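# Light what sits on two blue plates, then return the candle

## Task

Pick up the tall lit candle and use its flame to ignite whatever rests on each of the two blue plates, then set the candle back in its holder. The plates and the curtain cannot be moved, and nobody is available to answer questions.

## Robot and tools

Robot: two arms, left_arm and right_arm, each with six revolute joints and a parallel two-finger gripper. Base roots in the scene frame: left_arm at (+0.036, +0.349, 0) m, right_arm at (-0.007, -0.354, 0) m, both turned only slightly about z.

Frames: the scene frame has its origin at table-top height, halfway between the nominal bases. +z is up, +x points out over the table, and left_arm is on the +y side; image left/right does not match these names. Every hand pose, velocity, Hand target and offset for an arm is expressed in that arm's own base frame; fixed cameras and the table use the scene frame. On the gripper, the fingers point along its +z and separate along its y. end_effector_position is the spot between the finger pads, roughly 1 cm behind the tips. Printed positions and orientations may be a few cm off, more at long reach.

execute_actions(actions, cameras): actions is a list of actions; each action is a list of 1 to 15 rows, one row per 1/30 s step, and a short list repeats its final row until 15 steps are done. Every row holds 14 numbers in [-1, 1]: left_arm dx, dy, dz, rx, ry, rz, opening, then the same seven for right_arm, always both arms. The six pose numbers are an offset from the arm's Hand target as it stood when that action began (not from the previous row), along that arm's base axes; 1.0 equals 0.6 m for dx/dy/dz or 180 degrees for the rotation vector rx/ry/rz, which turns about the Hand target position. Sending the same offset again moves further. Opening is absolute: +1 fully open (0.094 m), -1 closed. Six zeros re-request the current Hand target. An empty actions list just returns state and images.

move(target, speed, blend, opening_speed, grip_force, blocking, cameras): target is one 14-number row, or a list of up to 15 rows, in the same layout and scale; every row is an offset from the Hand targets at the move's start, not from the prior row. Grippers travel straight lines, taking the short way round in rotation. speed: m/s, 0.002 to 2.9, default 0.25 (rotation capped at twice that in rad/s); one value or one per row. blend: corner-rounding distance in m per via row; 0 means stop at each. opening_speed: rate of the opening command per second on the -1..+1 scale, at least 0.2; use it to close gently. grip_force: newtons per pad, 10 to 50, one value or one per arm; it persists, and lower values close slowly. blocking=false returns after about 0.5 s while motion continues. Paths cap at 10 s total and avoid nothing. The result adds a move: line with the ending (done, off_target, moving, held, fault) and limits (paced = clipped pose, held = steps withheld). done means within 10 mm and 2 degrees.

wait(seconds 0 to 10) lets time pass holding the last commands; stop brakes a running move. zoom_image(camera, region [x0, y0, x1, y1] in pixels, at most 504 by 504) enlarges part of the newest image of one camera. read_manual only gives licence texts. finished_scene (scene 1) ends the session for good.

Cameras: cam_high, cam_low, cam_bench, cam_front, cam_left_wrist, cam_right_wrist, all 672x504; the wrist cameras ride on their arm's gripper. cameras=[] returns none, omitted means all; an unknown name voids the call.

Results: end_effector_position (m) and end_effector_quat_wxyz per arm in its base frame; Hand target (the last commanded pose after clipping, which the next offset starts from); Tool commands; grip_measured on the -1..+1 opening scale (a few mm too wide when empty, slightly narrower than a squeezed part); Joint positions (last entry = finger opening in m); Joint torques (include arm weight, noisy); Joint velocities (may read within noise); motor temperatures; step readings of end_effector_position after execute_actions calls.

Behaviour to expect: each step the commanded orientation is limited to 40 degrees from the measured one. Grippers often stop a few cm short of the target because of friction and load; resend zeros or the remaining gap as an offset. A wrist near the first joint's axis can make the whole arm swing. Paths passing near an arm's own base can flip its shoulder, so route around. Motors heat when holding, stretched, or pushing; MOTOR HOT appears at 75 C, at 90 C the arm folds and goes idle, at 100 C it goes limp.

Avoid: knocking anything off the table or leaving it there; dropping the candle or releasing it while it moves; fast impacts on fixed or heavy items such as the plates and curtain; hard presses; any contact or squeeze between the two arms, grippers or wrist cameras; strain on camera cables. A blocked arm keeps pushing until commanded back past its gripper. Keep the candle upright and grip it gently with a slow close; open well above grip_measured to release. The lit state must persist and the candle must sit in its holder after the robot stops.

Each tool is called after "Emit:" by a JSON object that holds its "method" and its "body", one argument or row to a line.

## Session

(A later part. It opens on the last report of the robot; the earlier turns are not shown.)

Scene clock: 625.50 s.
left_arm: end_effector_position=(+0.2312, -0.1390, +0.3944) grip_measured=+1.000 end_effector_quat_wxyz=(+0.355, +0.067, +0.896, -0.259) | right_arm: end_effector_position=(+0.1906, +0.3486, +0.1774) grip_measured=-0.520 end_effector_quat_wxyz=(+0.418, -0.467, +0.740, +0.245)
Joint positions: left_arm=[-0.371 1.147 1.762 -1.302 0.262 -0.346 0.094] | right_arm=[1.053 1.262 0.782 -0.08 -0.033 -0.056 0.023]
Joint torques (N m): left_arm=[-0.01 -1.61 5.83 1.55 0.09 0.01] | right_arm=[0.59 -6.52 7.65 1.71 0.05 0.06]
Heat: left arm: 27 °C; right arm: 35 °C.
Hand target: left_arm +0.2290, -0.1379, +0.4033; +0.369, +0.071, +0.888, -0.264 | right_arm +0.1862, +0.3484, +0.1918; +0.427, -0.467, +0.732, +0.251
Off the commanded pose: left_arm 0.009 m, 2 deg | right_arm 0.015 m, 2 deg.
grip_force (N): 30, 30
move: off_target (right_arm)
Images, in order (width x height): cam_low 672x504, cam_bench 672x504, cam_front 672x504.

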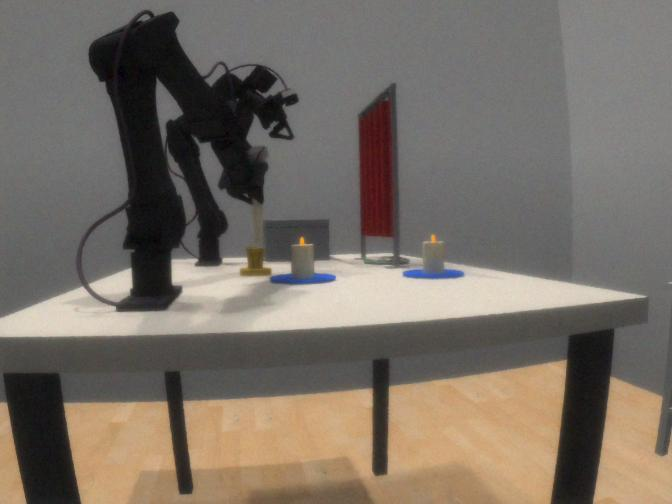

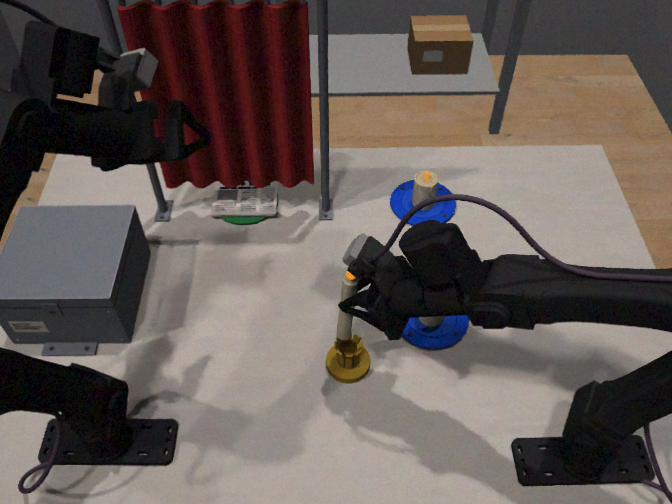

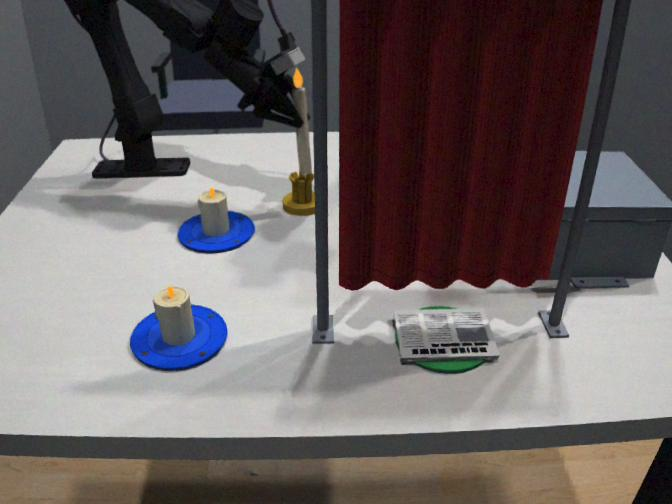

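Emit:
{"method": "move", "body": {
  "target": [0,0,0,0,0,0,1,-0.01,-0.006,0.0,-0.026,0.0145,0,-0.9],
  "speed": 0.05,
  "cameras": ["cam_low","cam_front","cam_bench"]
}}

Emit:
{"method": "zoom_image", "body": {
  "camera": "cam_front",
  "region": [240, 60, 360, 230]
}}

Emit:
{"method": "zoom_image", "body": {
  "camera": "cam_bench",
  "region": [290, 210, 430, 400]
}}

Emit:
{"method": "zoom_image", "body": {
  "camera": "cam_low",
  "region": [200, 130, 320, 290]
}}

Scene clock: 643.60 s.
left_arm: end_effector_position=(+0.2312, -0.1390, +0.3944) grip_measured=+1.000 end_effector_quat_wxyz=(+0.355, +0.067, +0.896, -0.259) | right_arm: end_effector_position=(+0.1817, +0.3398, +0.1703) grip_measured=-0.520 end_effector_quat_wxyz=(+0.378, -0.482, +0.758, +0.221)
Joint positions: left_arm=[-0.371 1.147 1.762 -1.302 0.262 -0.346 0.094] | right_arm=[1.067 1.262 0.841 -0.242 -0.023 -0.056 0.023]
Joint torques (N m): left_arm=[-0.01 -1.73 5.82 1.58 0.11 0.02] | right_arm=[0.58 -5.31 9.89 1.58 0.06 0.08]
Heat: left arm: 27 °C; right arm: 33 °C.
Hand target: left_arm +0.2290, -0.1379, +0.4033; +0.369, +0.071, +0.888, -0.264 | right_arm +0.1802, +0.3448, +0.1918; +0.391, -0.479, +0.751, +0.232
Off the commanded pose: left_arm 0.009 m, 2 deg | right_arm 0.022 m, 2 deg.
grip_force (N): 30, 30
move: off_target (right_arm)
Images, in order (width x height): cam_low 672x504, cam_bench 672x504, cam_front 672x504.

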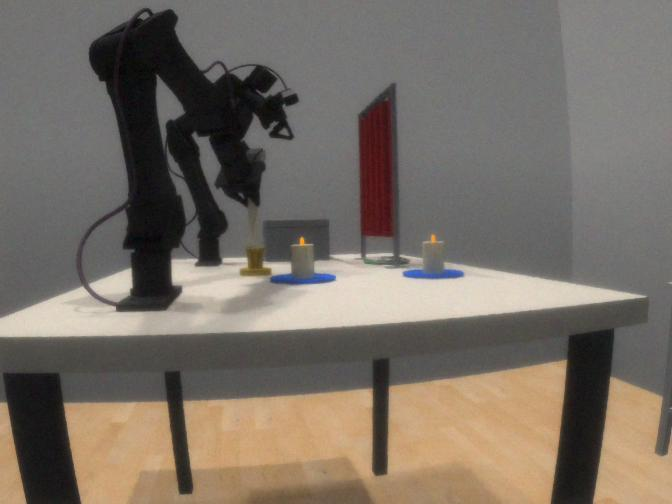

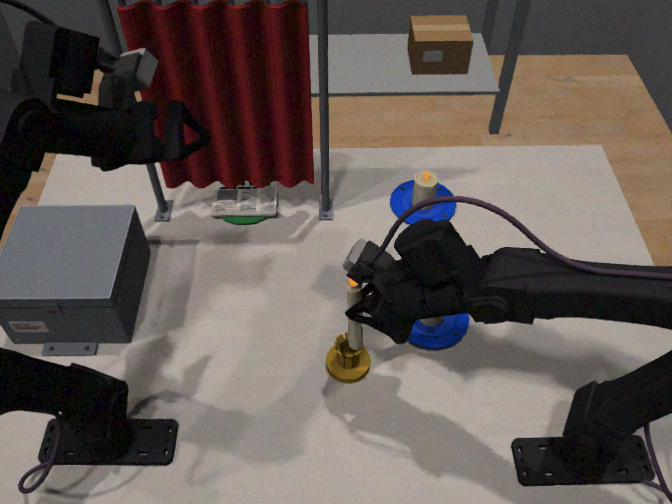

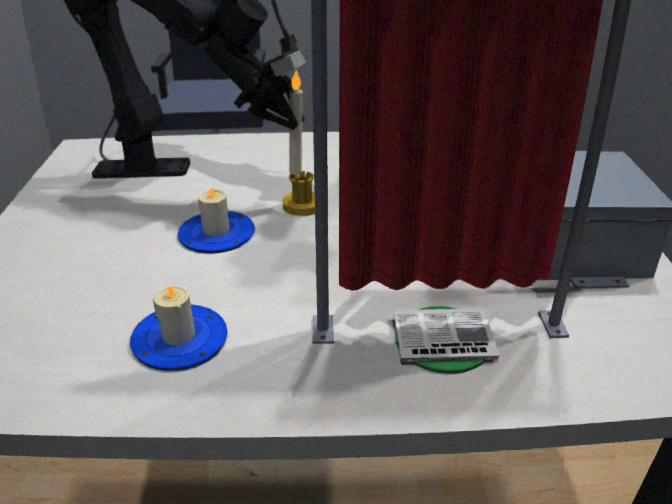

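Scaled by 2.965 from the camera's 672x504 image, which has a finer 960x720 frame.

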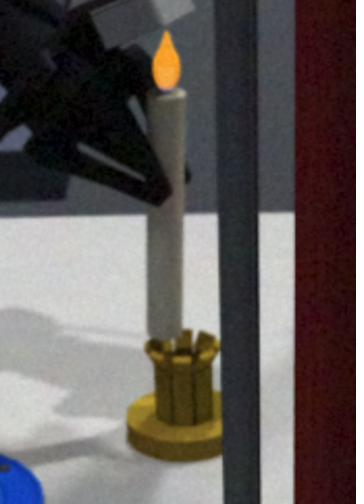

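Scaled by 2.653 from the camera's 672x504 image, which has a finer 960x720 frame.

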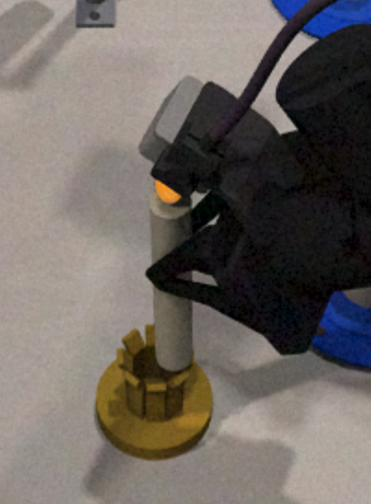

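Scaled by 3.150 from the camera's 672x504 image, which has a finer 960x720 frame.

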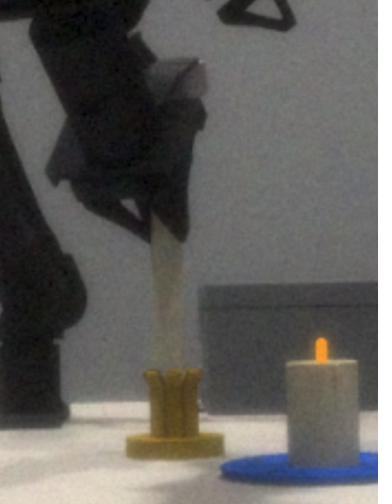

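Emit:
{"method": "move", "body": {
  "target": [
    [0,0,0,0,0,0,1,0.0,0.0,0.012,0,0,0,-0.9],
    [0,0,0,0,0,0,1,0.010,0.013,0.012,0.008,-0.004,0,-0.9]
  ],
  "speed": 0.05,
  "cameras": ["cam_low","cam_front","cam_bench"]
}}

Emit:
{"method": "zoom_image", "body": {
  "camera": "cam_front",
  "region": [240, 60, 360, 230]
}}

Emit:
{"method": "zoom_image", "body": {
  "camera": "cam_bench",
  "region": [290, 210, 430, 400]
}}

Emit:
{"method": "zoom_image", "body": {
  "camera": "cam_low",
  "region": [200, 130, 320, 290]
}}

Scene clock: 658.87 s.
left_arm: end_effector_position=(+0.2312, -0.1390, +0.3944) grip_measured=+1.000 end_effector_quat_wxyz=(+0.355, +0.067, +0.896, -0.259) | right_arm: end_effector_position=(+0.1824, +0.3410, +0.1751) grip_measured=-0.520 end_effector_quat_wxyz=(+0.377, -0.483, +0.759, +0.220)
Joint positions: left_arm=[-0.371 1.147 1.762 -1.302 0.262 -0.346 0.094] | right_arm=[1.067 1.267 0.867 -0.268 -0.023 -0.056 0.023]
Joint torques (N m): left_arm=[-0.05 -1.69 5.85 1.55 0.09 0.01] | right_arm=[-0.08 -4.27 9.46 2.15 0 0.06]
Heat: left arm: 27 °C; right arm: 33 °C.
Hand target: left_arm +0.2290, -0.1379, +0.4033; +0.369, +0.071, +0.888, -0.264 | right_arm +0.1862, +0.3526, +0.1990; +0.402, -0.475, +0.746, +0.238
Off the commanded pose: left_arm 0.009 m, 2 deg | right_arm 0.027 m, 4 deg.
grip_force (N): 30, 30
move: off_target (right_arm)
Images, in order (width x height): cam_low 672x504, cam_bench 672x504, cam_front 672x504.

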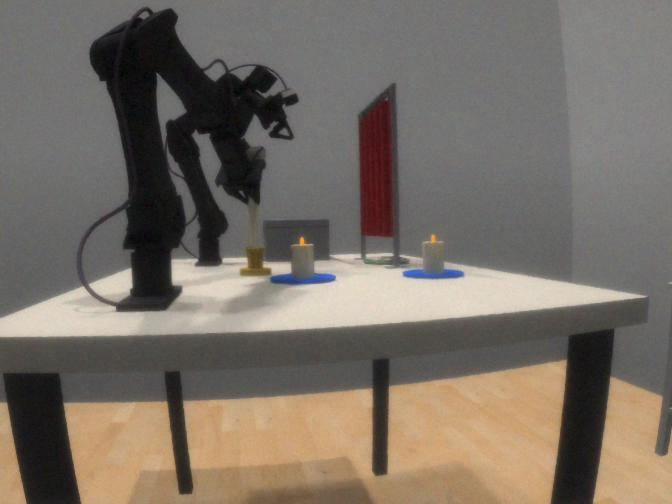

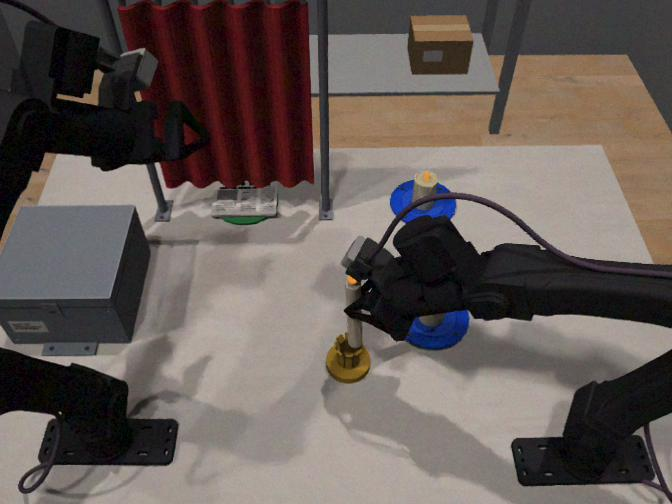

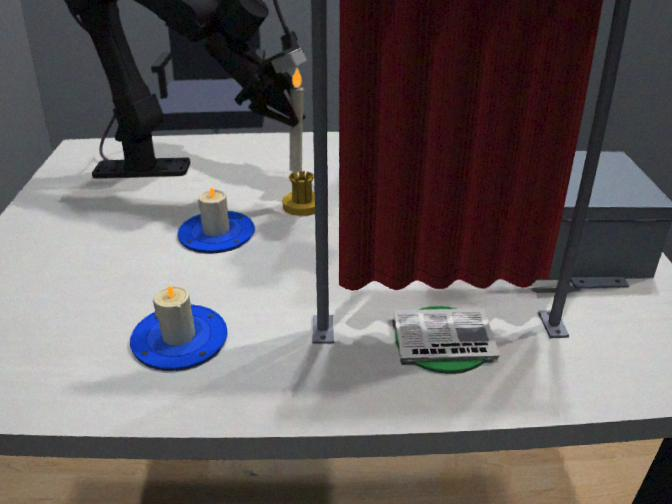

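Scaled by 2.965 from the camera's 672x504 image, which has a finer 960x720 frame.

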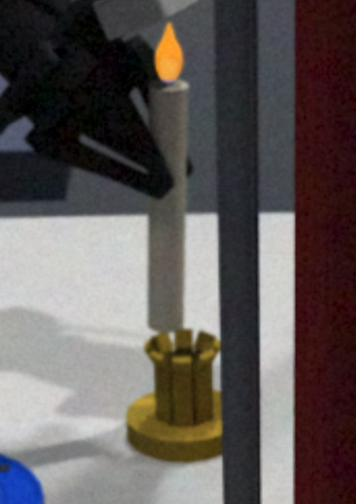

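Scaled by 2.653 from the camera's 672x504 image, which has a finer 960x720 frame.

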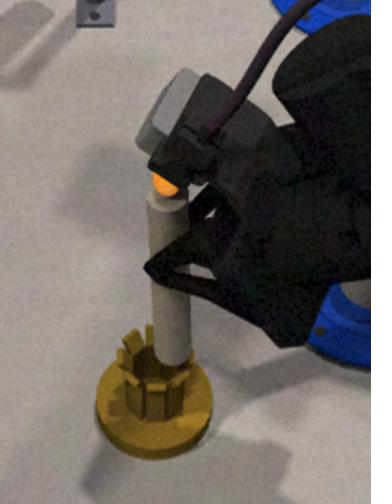

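Scaled by 3.150 from the camera's 672x504 image, which has a finer 960x720 frame.

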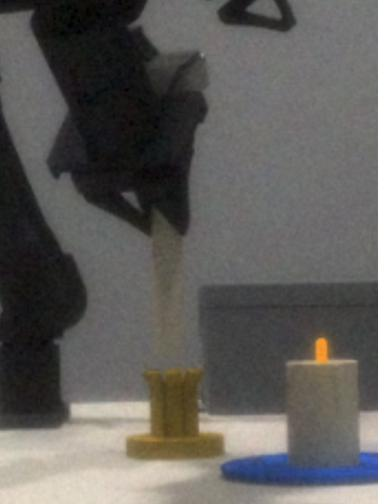

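Emit:
{"method": "move", "body": {
  "target": [0,0,0,0,0,0,1,0.008,0.008,0.002,0.007,-0.004,0,-0.9],
  "speed": 0.1,
  "cameras": ["cam_low","cam_front","cam_bench"]
}}

Emit:
{"method": "zoom_image", "body": {
  "camera": "cam_front",
  "region": [240, 60, 360, 230]
}}

Emit:
{"method": "zoom_image", "body": {
  "camera": "cam_bench",
  "region": [290, 210, 430, 400]
}}

Emit:
{"method": "zoom_image", "body": {
  "camera": "cam_low",
  "region": [200, 130, 320, 290]
}}

Scene clock: 672.40 s.
left_arm: end_effector_position=(+0.2312, -0.1390, +0.3944) grip_measured=+1.000 end_effector_quat_wxyz=(+0.355, +0.067, +0.896, -0.259) | right_arm: end_effector_position=(+0.1833, +0.3428, +0.1730) grip_measured=-0.520 end_effector_quat_wxyz=(+0.376, -0.483, +0.760, +0.220)
Joint positions: left_arm=[-0.371 1.147 1.762 -1.302 0.262 -0.346 0.094] | right_arm=[1.067 1.277 0.867 -0.259 -0.023 -0.056 0.023]
Joint torques (N m): left_arm=[-0.02 -1.58 5.83 1.56 0.09 0.02] | right_arm=[-0.39 -4.3 8.91 2.53 -0.06 0.01]
Motor temperatures (°C): left_arm=[20 20 22 27 18 17 20] | right_arm=[19 23 29 35 17 20 19]
Heat: left arm: 27 °C; right arm: 35 °C.
Hand target: left_arm +0.2290, -0.1379, +0.4033; +0.369, +0.071, +0.888, -0.264 | right_arm +0.1910, +0.3574, +0.2002; +0.411, -0.472, +0.741, +0.243
Off the commanded pose: left_arm 0.009 m, 2 deg | right_arm 0.032 m, 5 deg.
grip_force (N): 30, 30
move: off_target (right_arm)
Images, in order (width x height): cam_low 672x504, cam_bench 672x504, cam_front 672x504.

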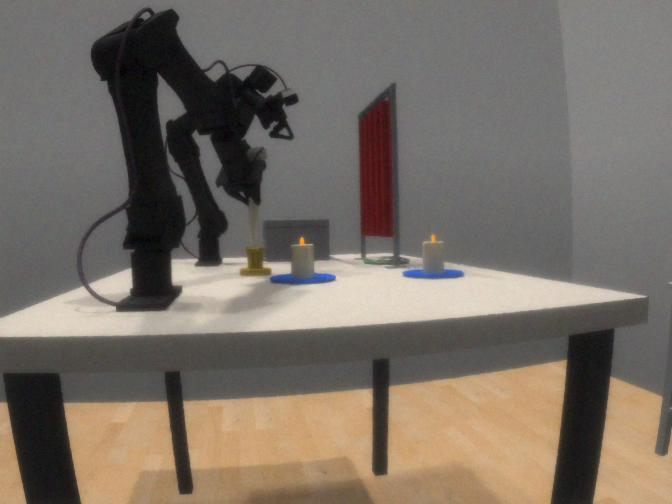

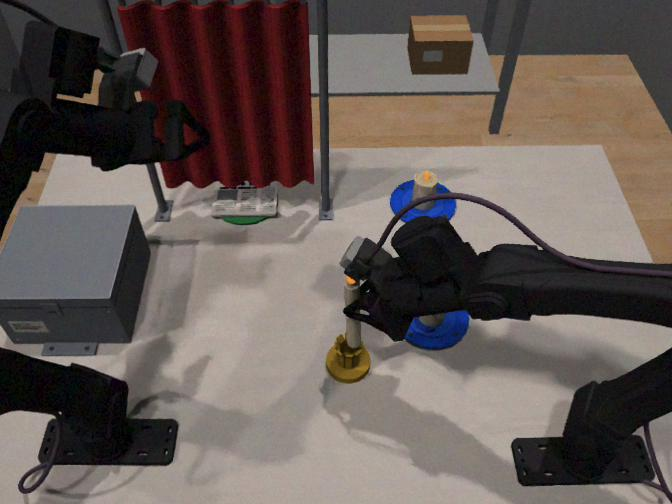

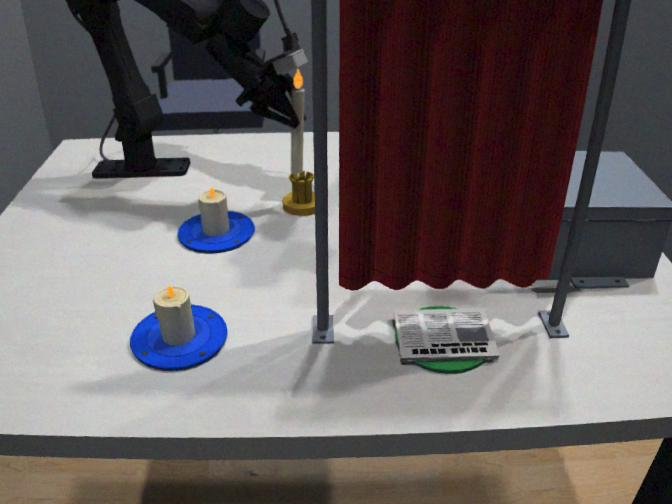

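Scaled by 2.965 from the camera's 672x504 image, which has a finer 960x720 frame.

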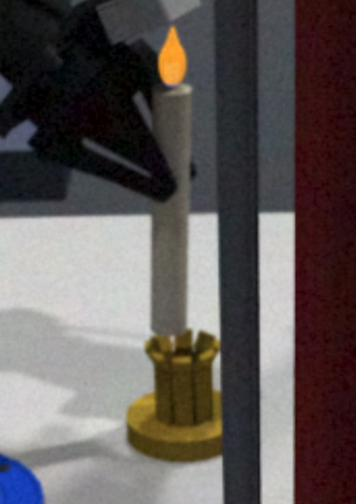

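Scaled by 2.653 from the camera's 672x504 image, which has a finer 960x720 frame.

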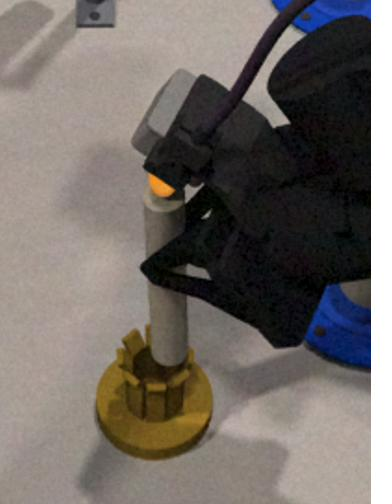

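Scaled by 3.150 from the camera's 672x504 image, which has a finer 960x720 frame.

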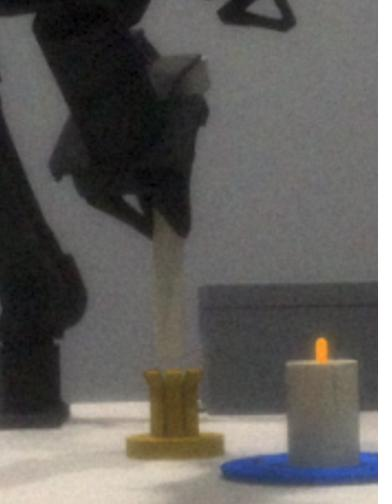

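Emit:
{"method": "move", "body": {
  "target": [0,0,0,0,0,0,1,0.004,0.006,0.007,0.006,-0.003,0,-0.9],
  "speed": 0.1,
  "cameras": ["cam_low","cam_front","cam_bench"]
}}

Emit:
{"method": "zoom_image", "body": {
  "camera": "cam_front",
  "region": [240, 60, 360, 230]
}}

Emit:
{"method": "zoom_image", "body": {
  "camera": "cam_bench",
  "region": [290, 210, 430, 400]
}}

Emit:
{"method": "zoom_image", "body": {
  "camera": "cam_low",
  "region": [200, 130, 320, 290]
}}

Scene clock: 683.60 s.
left_arm: end_effector_position=(+0.2312, -0.1390, +0.3944) grip_measured=+1.000 end_effector_quat_wxyz=(+0.355, +0.067, +0.896, -0.259) | right_arm: end_effector_position=(+0.1852, +0.3461, +0.1758) grip_measured=-0.520 end_effector_quat_wxyz=(+0.383, -0.481, +0.756, +0.224)
Joint positions: left_arm=[-0.371 1.147 1.762 -1.302 0.262 -0.346 0.094] | right_arm=[1.067 1.282 0.867 -0.236 -0.023 -0.056 0.023]
Joint torques (N m): left_arm=[-0.05 -1.69 5.81 1.58 0.09 0.01] | right_arm=[-0.38 -4.36 9.14 2.56 -0.08 0.01]
Heat: left arm: 27 °C; right arm: 35 °C.
Hand target: left_arm +0.2290, -0.1379, +0.4033; +0.369, +0.071, +0.888, -0.264 | right_arm +0.1934, +0.3610, +0.2044; +0.419, -0.469, +0.736, +0.248
Off the commanded pose: left_arm 0.009 m, 2 deg | right_arm 0.033 m, 6 deg.
grip_force (N): 30, 30
move: off_target (right_arm)
Images, in order (width x height): cam_low 672x504, cam_bench 672x504, cam_front 672x504.

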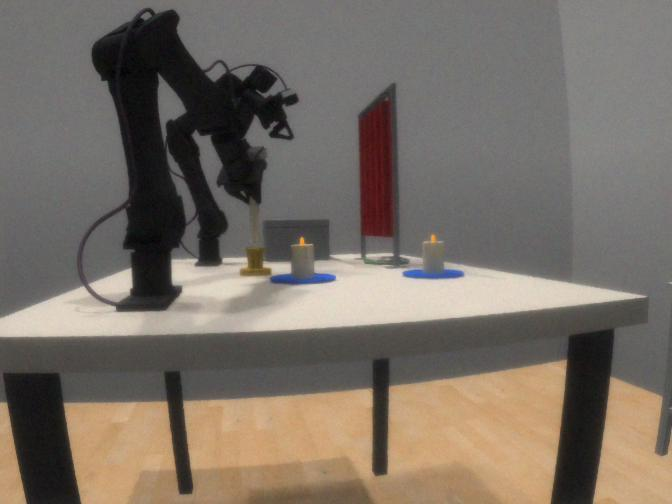

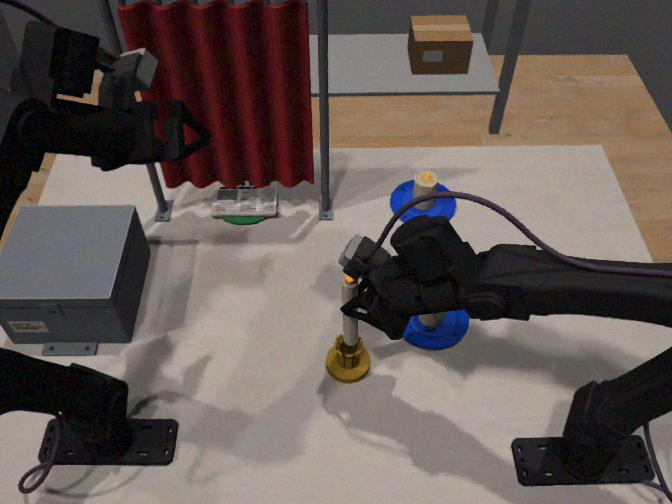

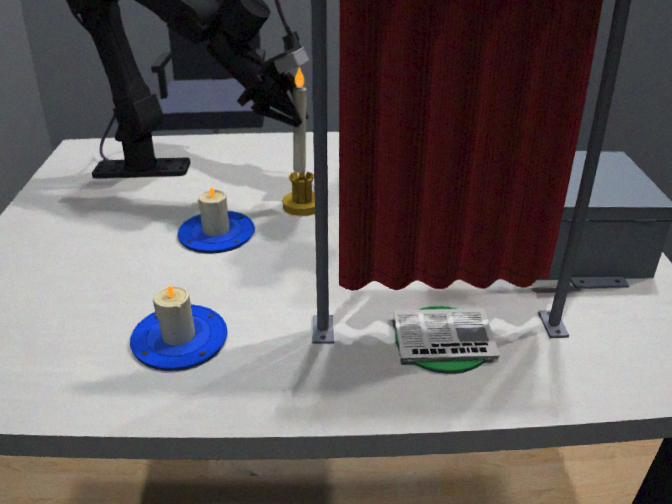

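Scaled by 2.965 from the camera's 672x504 image, which has a finer 960x720 frame.

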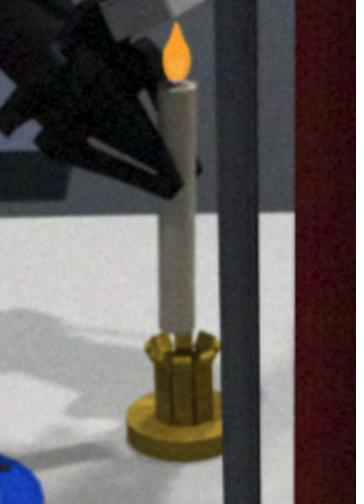

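Scaled by 2.653 from the camera's 672x504 image, which has a finer 960x720 frame.

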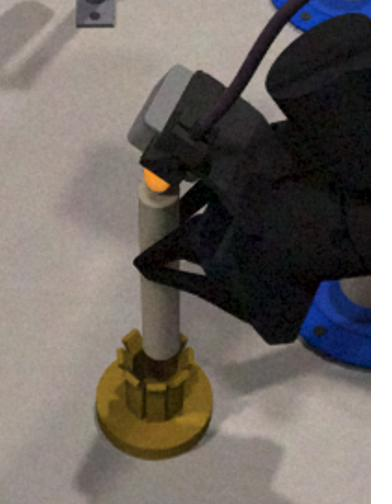

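Scaled by 3.150 from the camera's 672x504 image, which has a finer 960x720 frame.

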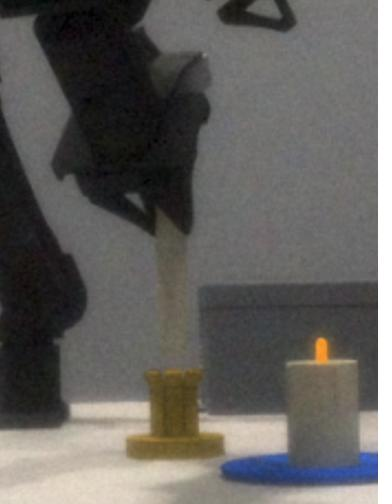

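Emit:
{"method": "move", "body": {
  "target": [0,0,0,0,0,0,1,0.001,0.006,-0.035,0,0,0,-0.9],
  "speed": 0.05,
  "cameras": ["cam_low","cam_front","cam_bench"]
}}

Emit:
{"method": "zoom_image", "body": {
  "camera": "cam_front",
  "region": [240, 60, 360, 230]
}}

Emit:
{"method": "zoom_image", "body": {
  "camera": "cam_bench",
  "region": [290, 210, 430, 400]
}}

Emit:
{"method": "zoom_image", "body": {
  "camera": "cam_low",
  "region": [200, 130, 320, 290]
}}

Scene clock: 698.33 s.
left_arm: end_effector_position=(+0.2312, -0.1390, +0.3944) grip_measured=+1.000 end_effector_quat_wxyz=(+0.355, +0.067, +0.896, -0.259) | right_arm: end_effector_position=(+0.1915, +0.3575, +0.1727) grip_measured=-0.520 end_effector_quat_wxyz=(+0.398, -0.477, +0.749, +0.232)
Joint positions: left_arm=[-0.371 1.147 1.762 -1.302 0.262 -0.346 0.094] | right_arm=[1.067 1.322 0.851 -0.142 -0.023 -0.056 0.023]
Joint torques (N m): left_arm=[0.01 -1.65 5.78 1.56 0.11 0.02] | right_arm=[0.09 -4.77 5.93 2.63 -0.04 0.04]
Heat: left arm: 27 °C; right arm: 36 °C.
Hand target: left_arm +0.2290, -0.1379, +0.4033; +0.369, +0.071, +0.888, -0.264 | right_arm +0.1940, +0.3646, +0.1834; +0.419, -0.469, +0.736, +0.248
Off the commanded pose: left_arm 0.009 m, 2 deg | right_arm 0.013 m, 3 deg.
grip_force (N): 30, 30
move: off_target (right_arm)
Images, in order (width x height): cam_low 672x504, cam_bench 672x504, cam_front 672x504.

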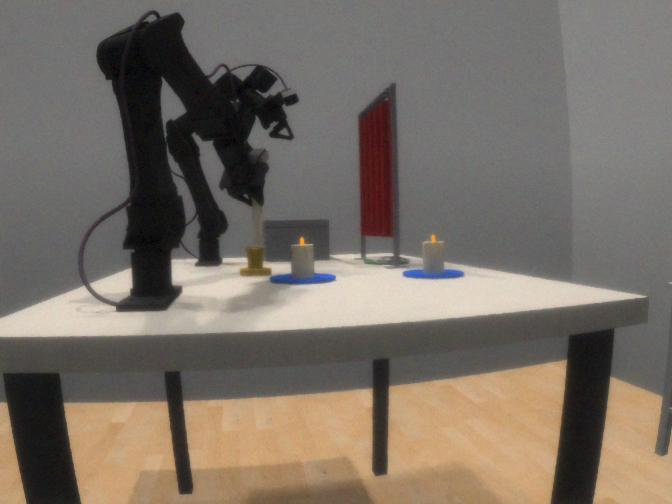

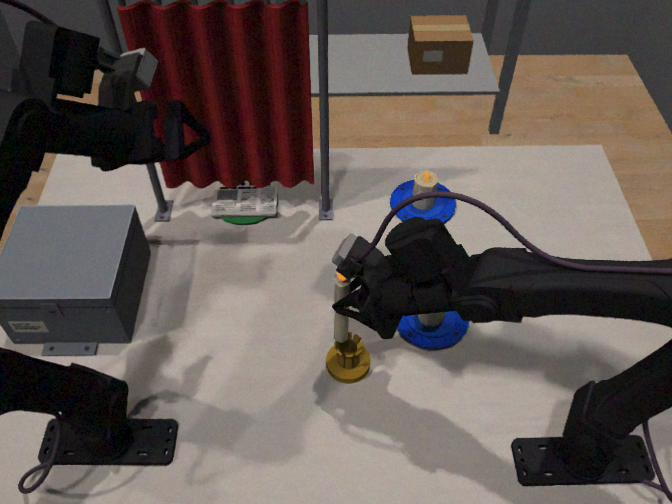

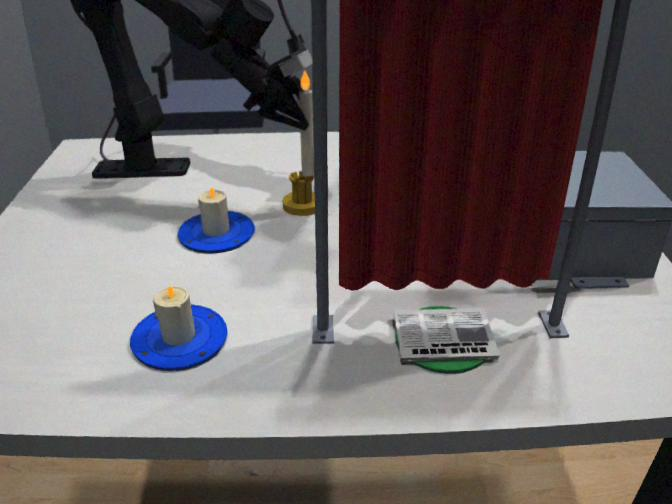

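Scaled by 2.965 from the camera's 672x504 image, which has a finer 960x720 frame.

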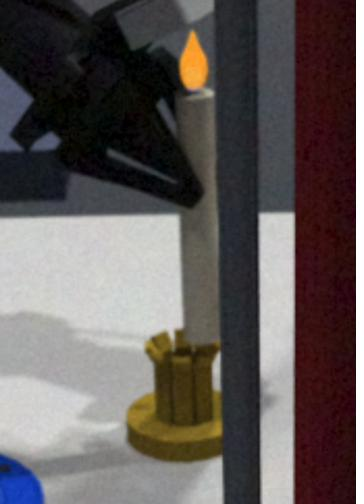

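Scaled by 2.653 from the camera's 672x504 image, which has a finer 960x720 frame.

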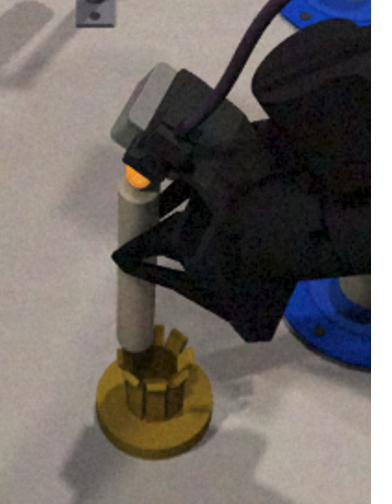

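Scaled by 3.150 from the camera's 672x504 image, which has a finer 960x720 frame.

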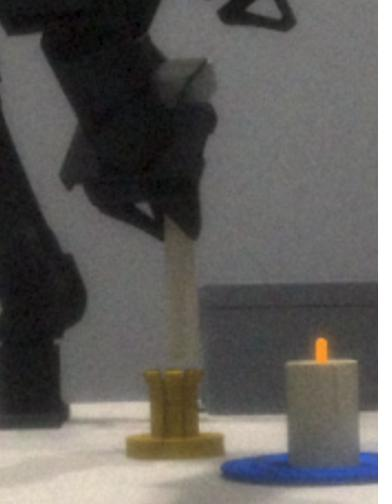

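Emit:
{"method": "move", "body": {
  "target": [
    [0,0,0,0,0,0,1,-0.008,-0.022,0.1,0,0,0,-0.9],
    [0,0,0,0,0,0,1,-0.008,-0.022,0.0,0,0,0,-0.9]
  ],
  "speed": 0.1,
  "cameras": ["cam_low","cam_front","cam_bench"]
}}

Emit:
{"method": "zoom_image", "body": {
  "camera": "cam_front",
  "region": [240, 60, 360, 230]
}}

Emit:
{"method": "zoom_image", "body": {
  "camera": "cam_bench",
  "region": [290, 210, 430, 400]
}}

Emit:
{"method": "zoom_image", "body": {
  "camera": "cam_low",
  "region": [200, 130, 320, 290]
}}

Scene clock: 719.00 s.
left_arm: end_effector_position=(+0.2312, -0.1390, +0.3944) grip_measured=+1.000 end_effector_quat_wxyz=(+0.355, +0.067, +0.896, -0.259) | right_arm: end_effector_position=(+0.1843, +0.3451, +0.1735) grip_measured=-0.520 end_effector_quat_wxyz=(+0.399, -0.477, +0.748, +0.233)
Joint positions: left_arm=[-0.371 1.147 1.762 -1.302 0.262 -0.346 0.094] | right_arm=[1.067 1.26 0.81 -0.161 -0.024 -0.056 0.023]
Joint torques (N m): left_arm=[-0.09 -1.69 5.78 1.59 0.09 0.02] | right_arm=[-0.4 -4.01 5.97 2.64 -0.08 -0.01]
Heat: left arm: 27 °C; right arm: 37 °C.
Hand target: left_arm +0.2290, -0.1379, +0.4033; +0.369, +0.071, +0.888, -0.264 | right_arm +0.1892, +0.3514, +0.1834; +0.419, -0.469, +0.736, +0.248
Off the commanded pose: left_arm 0.009 m, 2 deg | right_arm 0.013 m, 3 deg.
grip_force (N): 30, 30
move: off_target (right_arm)
Images, in order (width x height): cam_low 672x504, cam_bench 672x504, cam_front 672x504.

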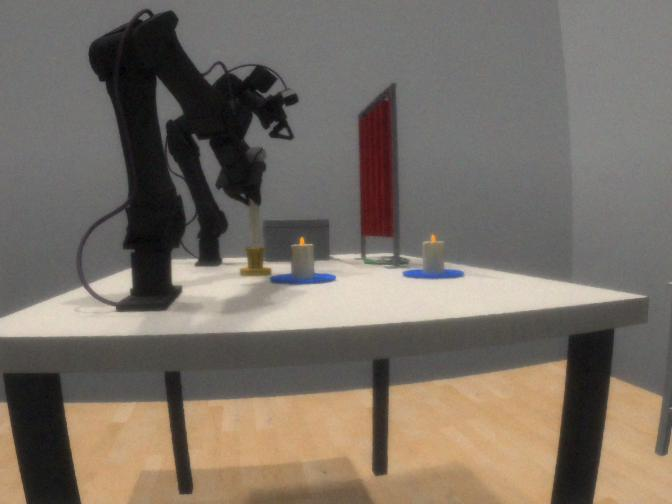

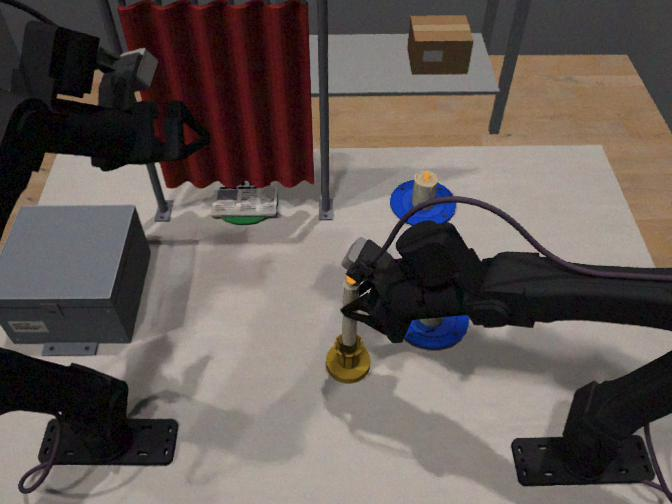

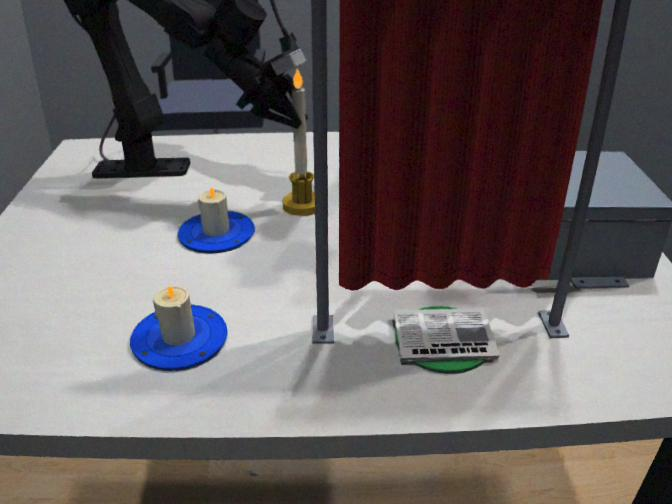

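Scaled by 2.965 from the camera's 672x504 image, which has a finer 960x720 frame.

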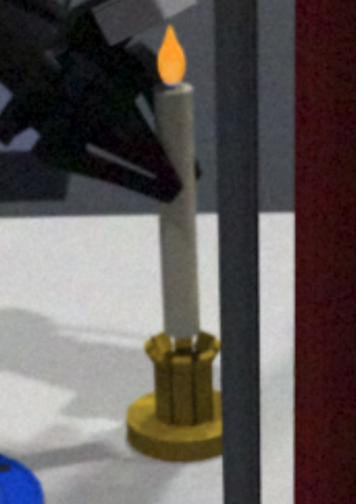

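Scaled by 2.653 from the camera's 672x504 image, which has a finer 960x720 frame.

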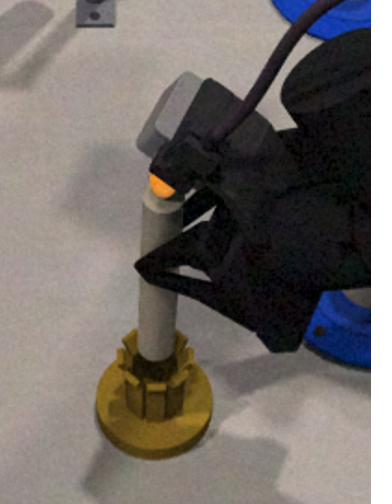

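Scaled by 3.150 from the camera's 672x504 image, which has a finer 960x720 frame.

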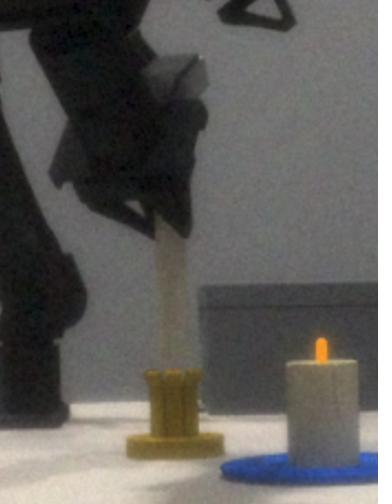

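Emit:
{"method": "move", "body": {
  "target": [0,0,0,0,0,0,1,0.001,0.005,-0.07,0,0,0,-0.9],
  "speed": 0.06,
  "cameras": ["cam_low","cam_front","cam_bench"]
}}

Emit:
{"method": "zoom_image", "body": {
  "camera": "cam_front",
  "region": [240, 60, 360, 230]
}}

Emit:
{"method": "zoom_image", "body": {
  "camera": "cam_bench",
  "region": [290, 210, 430, 400]
}}

Emit:
{"method": "zoom_image", "body": {
  "camera": "cam_low",
  "region": [200, 130, 320, 290]
}}

Scene clock: 730.60 s.
left_arm: end_effector_position=(+0.2312, -0.1390, +0.3944) grip_measured=+1.000 end_effector_quat_wxyz=(+0.355, +0.067, +0.896, -0.259) | right_arm: end_effector_position=(+0.1852, +0.3472, +0.1294) grip_measured=-0.520 end_effector_quat_wxyz=(+0.395, -0.478, +0.750, +0.232)
Joint positions: left_arm=[-0.371 1.147 1.762 -1.302 0.262 -0.346 0.094] | right_arm=[1.067 1.334 0.686 0.028 -0.026 -0.056 0.023]
Joint torques (N m): left_arm=[-0.01 -1.69 5.75 1.56 0.09 0] | right_arm=[-0.03 -4.55 5.7 2.7 -0.05 0.01]
Heat: left arm: 27 °C; right arm: 39 °C.
Hand target: left_arm +0.2290, -0.1379, +0.4033; +0.369, +0.071, +0.888, -0.264 | right_arm +0.1898, +0.3544, +0.1414; +0.419, -0.469, +0.736, +0.248
Off the commanded pose: left_arm 0.009 m, 2 deg | right_arm 0.015 m, 4 deg.
grip_force (N): 30, 30
move: off_target (right_arm)
Images, in order (width x height): cam_low 672x504, cam_bench 672x504, cam_front 672x504.

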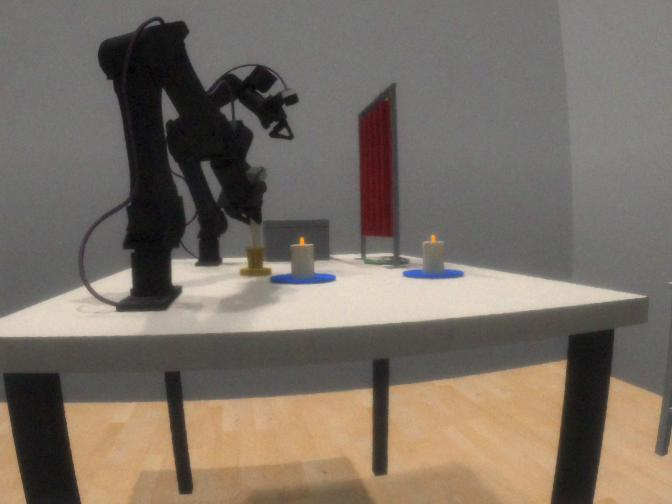

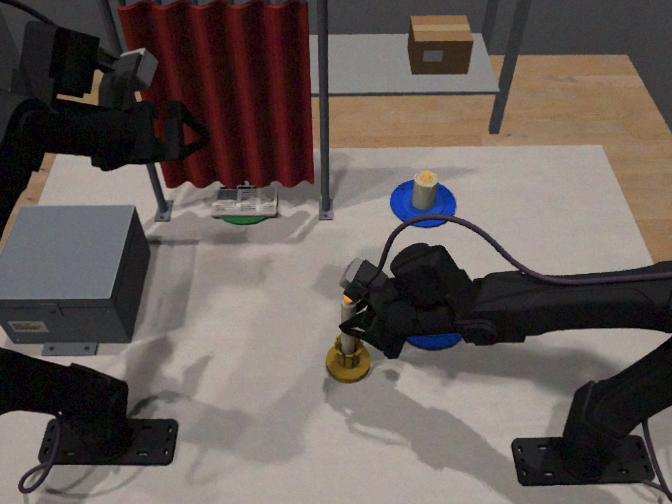

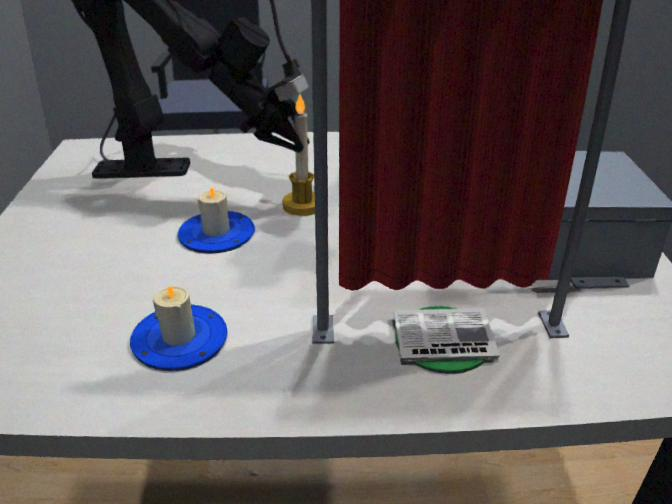

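Scaled by 2.965 from the camera's 672x504 image, which has a finer 960x720 frame.

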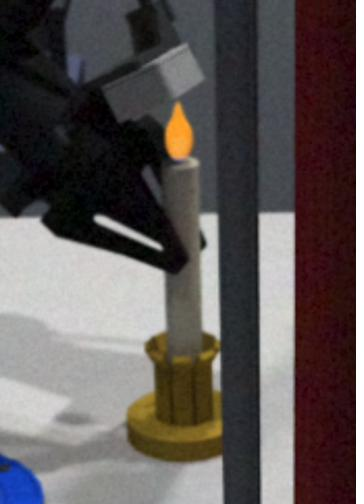

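Scaled by 2.653 from the camera's 672x504 image, which has a finer 960x720 frame.

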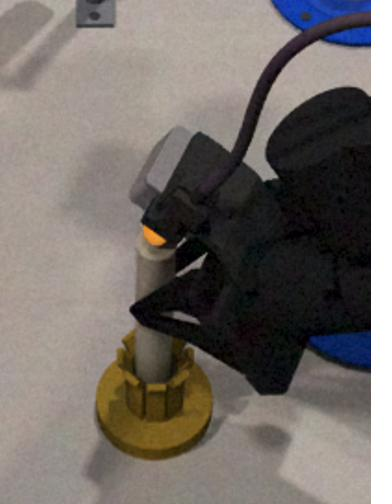

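Scaled by 3.150 from the camera's 672x504 image, which has a finer 960x720 frame.

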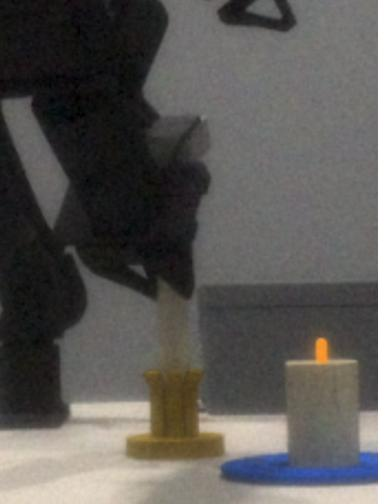

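Emit:
{"method": "move", "body": {
  "target": [0,0,0,0,0,0,1,0.0,0.001,-0.023,0,0,0,-0.9],
  "speed": 0.04,
  "cameras": ["cam_front"]
}}

Emit:
{"method": "zoom_image", "body": {
  "camera": "cam_front",
  "region": [240, 60, 360, 230]
}}

Scene clock: 737.37 s.
left_arm: end_effector_position=(+0.2312, -0.1390, +0.3944) grip_measured=+1.000 end_effector_quat_wxyz=(+0.355, +0.067, +0.896, -0.259) | right_arm: end_effector_position=(+0.1854, +0.3477, +0.1176) grip_measured=-0.520 end_effector_quat_wxyz=(+0.395, -0.478, +0.749, +0.232)
Joint positions: left_arm=[-0.371 1.147 1.762 -1.302 0.262 -0.346 0.094] | right_arm=[1.067 1.36 0.652 0.089 -0.026 -0.056 0.023]
Joint torques (N m): left_arm=[0.01 -1.62 5.82 1.56 0.1 0.01] | right_arm=[0.09 -4.37 5.44 2.77 -0.04 0.01]
Heat: left arm: 27 °C; right arm: 39 °C.
Hand target: left_arm +0.2290, -0.1379, +0.4033; +0.369, +0.071, +0.888, -0.264 | right_arm +0.1898, +0.3550, +0.1276; +0.419, -0.469, +0.736, +0.248
Off the commanded pose: left_arm 0.009 m, 2 deg | right_arm 0.013 m, 4 deg.
grip_force (N): 30, 30
move: off_target (right_arm)
Images, in order (width x height): cam_front 672x504.

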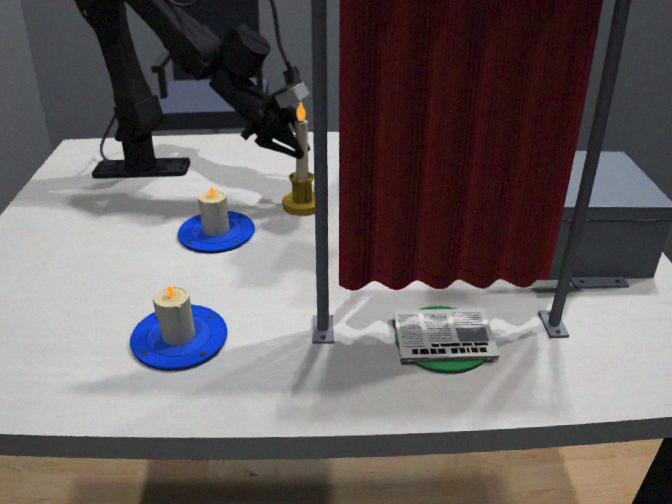

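Scaled by 2.965 from the camera's 672x504 image, which has a finer 960x720 frame.

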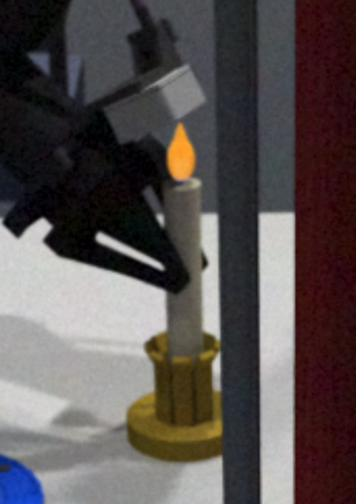

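Emit:
{"method": "move", "body": {
  "target": [0,0,0,0,0,0,1,0.0,0.0,-0.01,0,0,0,-0.9],
  "speed": 0.03,
  "cameras": ["cam_front"]
}}

Emit:
{"method": "zoom_image", "body": {
  "camera": "cam_front",
  "region": [240, 60, 360, 230]
}}

Scene clock: 744.90 s.
left_arm: end_effector_position=(+0.2312, -0.1390, +0.3944) grip_measured=+1.000 end_effector_quat_wxyz=(+0.355, +0.067, +0.896, -0.259) | right_arm: end_effector_position=(+0.1857, +0.3482, +0.1171) grip_measured=-0.520 end_effector_quat_wxyz=(+0.400, -0.476, +0.747, +0.235)
Joint positions: left_arm=[-0.371 1.147 1.762 -1.302 0.262 -0.346 0.094] | right_arm=[1.067 1.362 0.638 0.118 -0.026 -0.054 0.023]
Joint torques (N m): left_arm=[0.01 -1.65 5.89 1.54 0.11 0.01] | right_arm=[0.09 -3.4 5.15 2.8 -0.04 0.02]
Motor temperatures (°C): left_arm=[20 19 22 27 18 17 20] | right_arm=[19 22 25 40 16 20 19]
Heat: left arm: 27 °C; right arm: 40 °C.
Hand target: left_arm +0.2290, -0.1379, +0.4033; +0.369, +0.071, +0.888, -0.264 | right_arm +0.1898, +0.3550, +0.1216; +0.419, -0.469, +0.736, +0.248
Off the commanded pose: left_arm 0.009 m, 2 deg | right_arm 0.009 m, 3 deg.
grip_force (N): 30, 30
move: off_target (right_arm)
Images, in order (width x height): cam_front 672x504.

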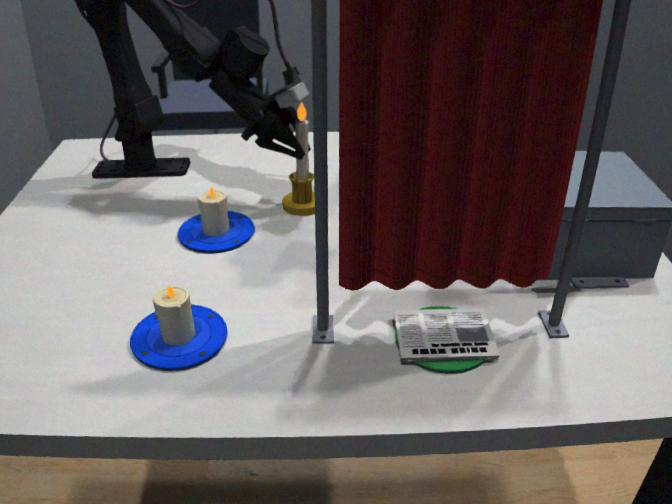

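Scaled by 2.965 from the camera's 672x504 image, which has a finer 960x720 frame.

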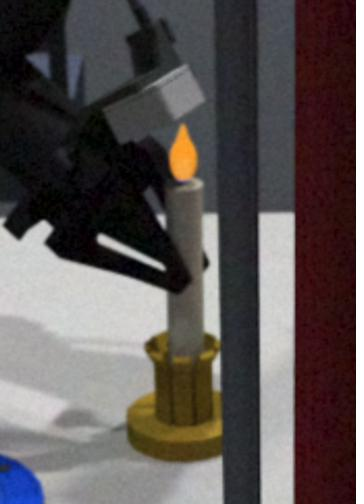

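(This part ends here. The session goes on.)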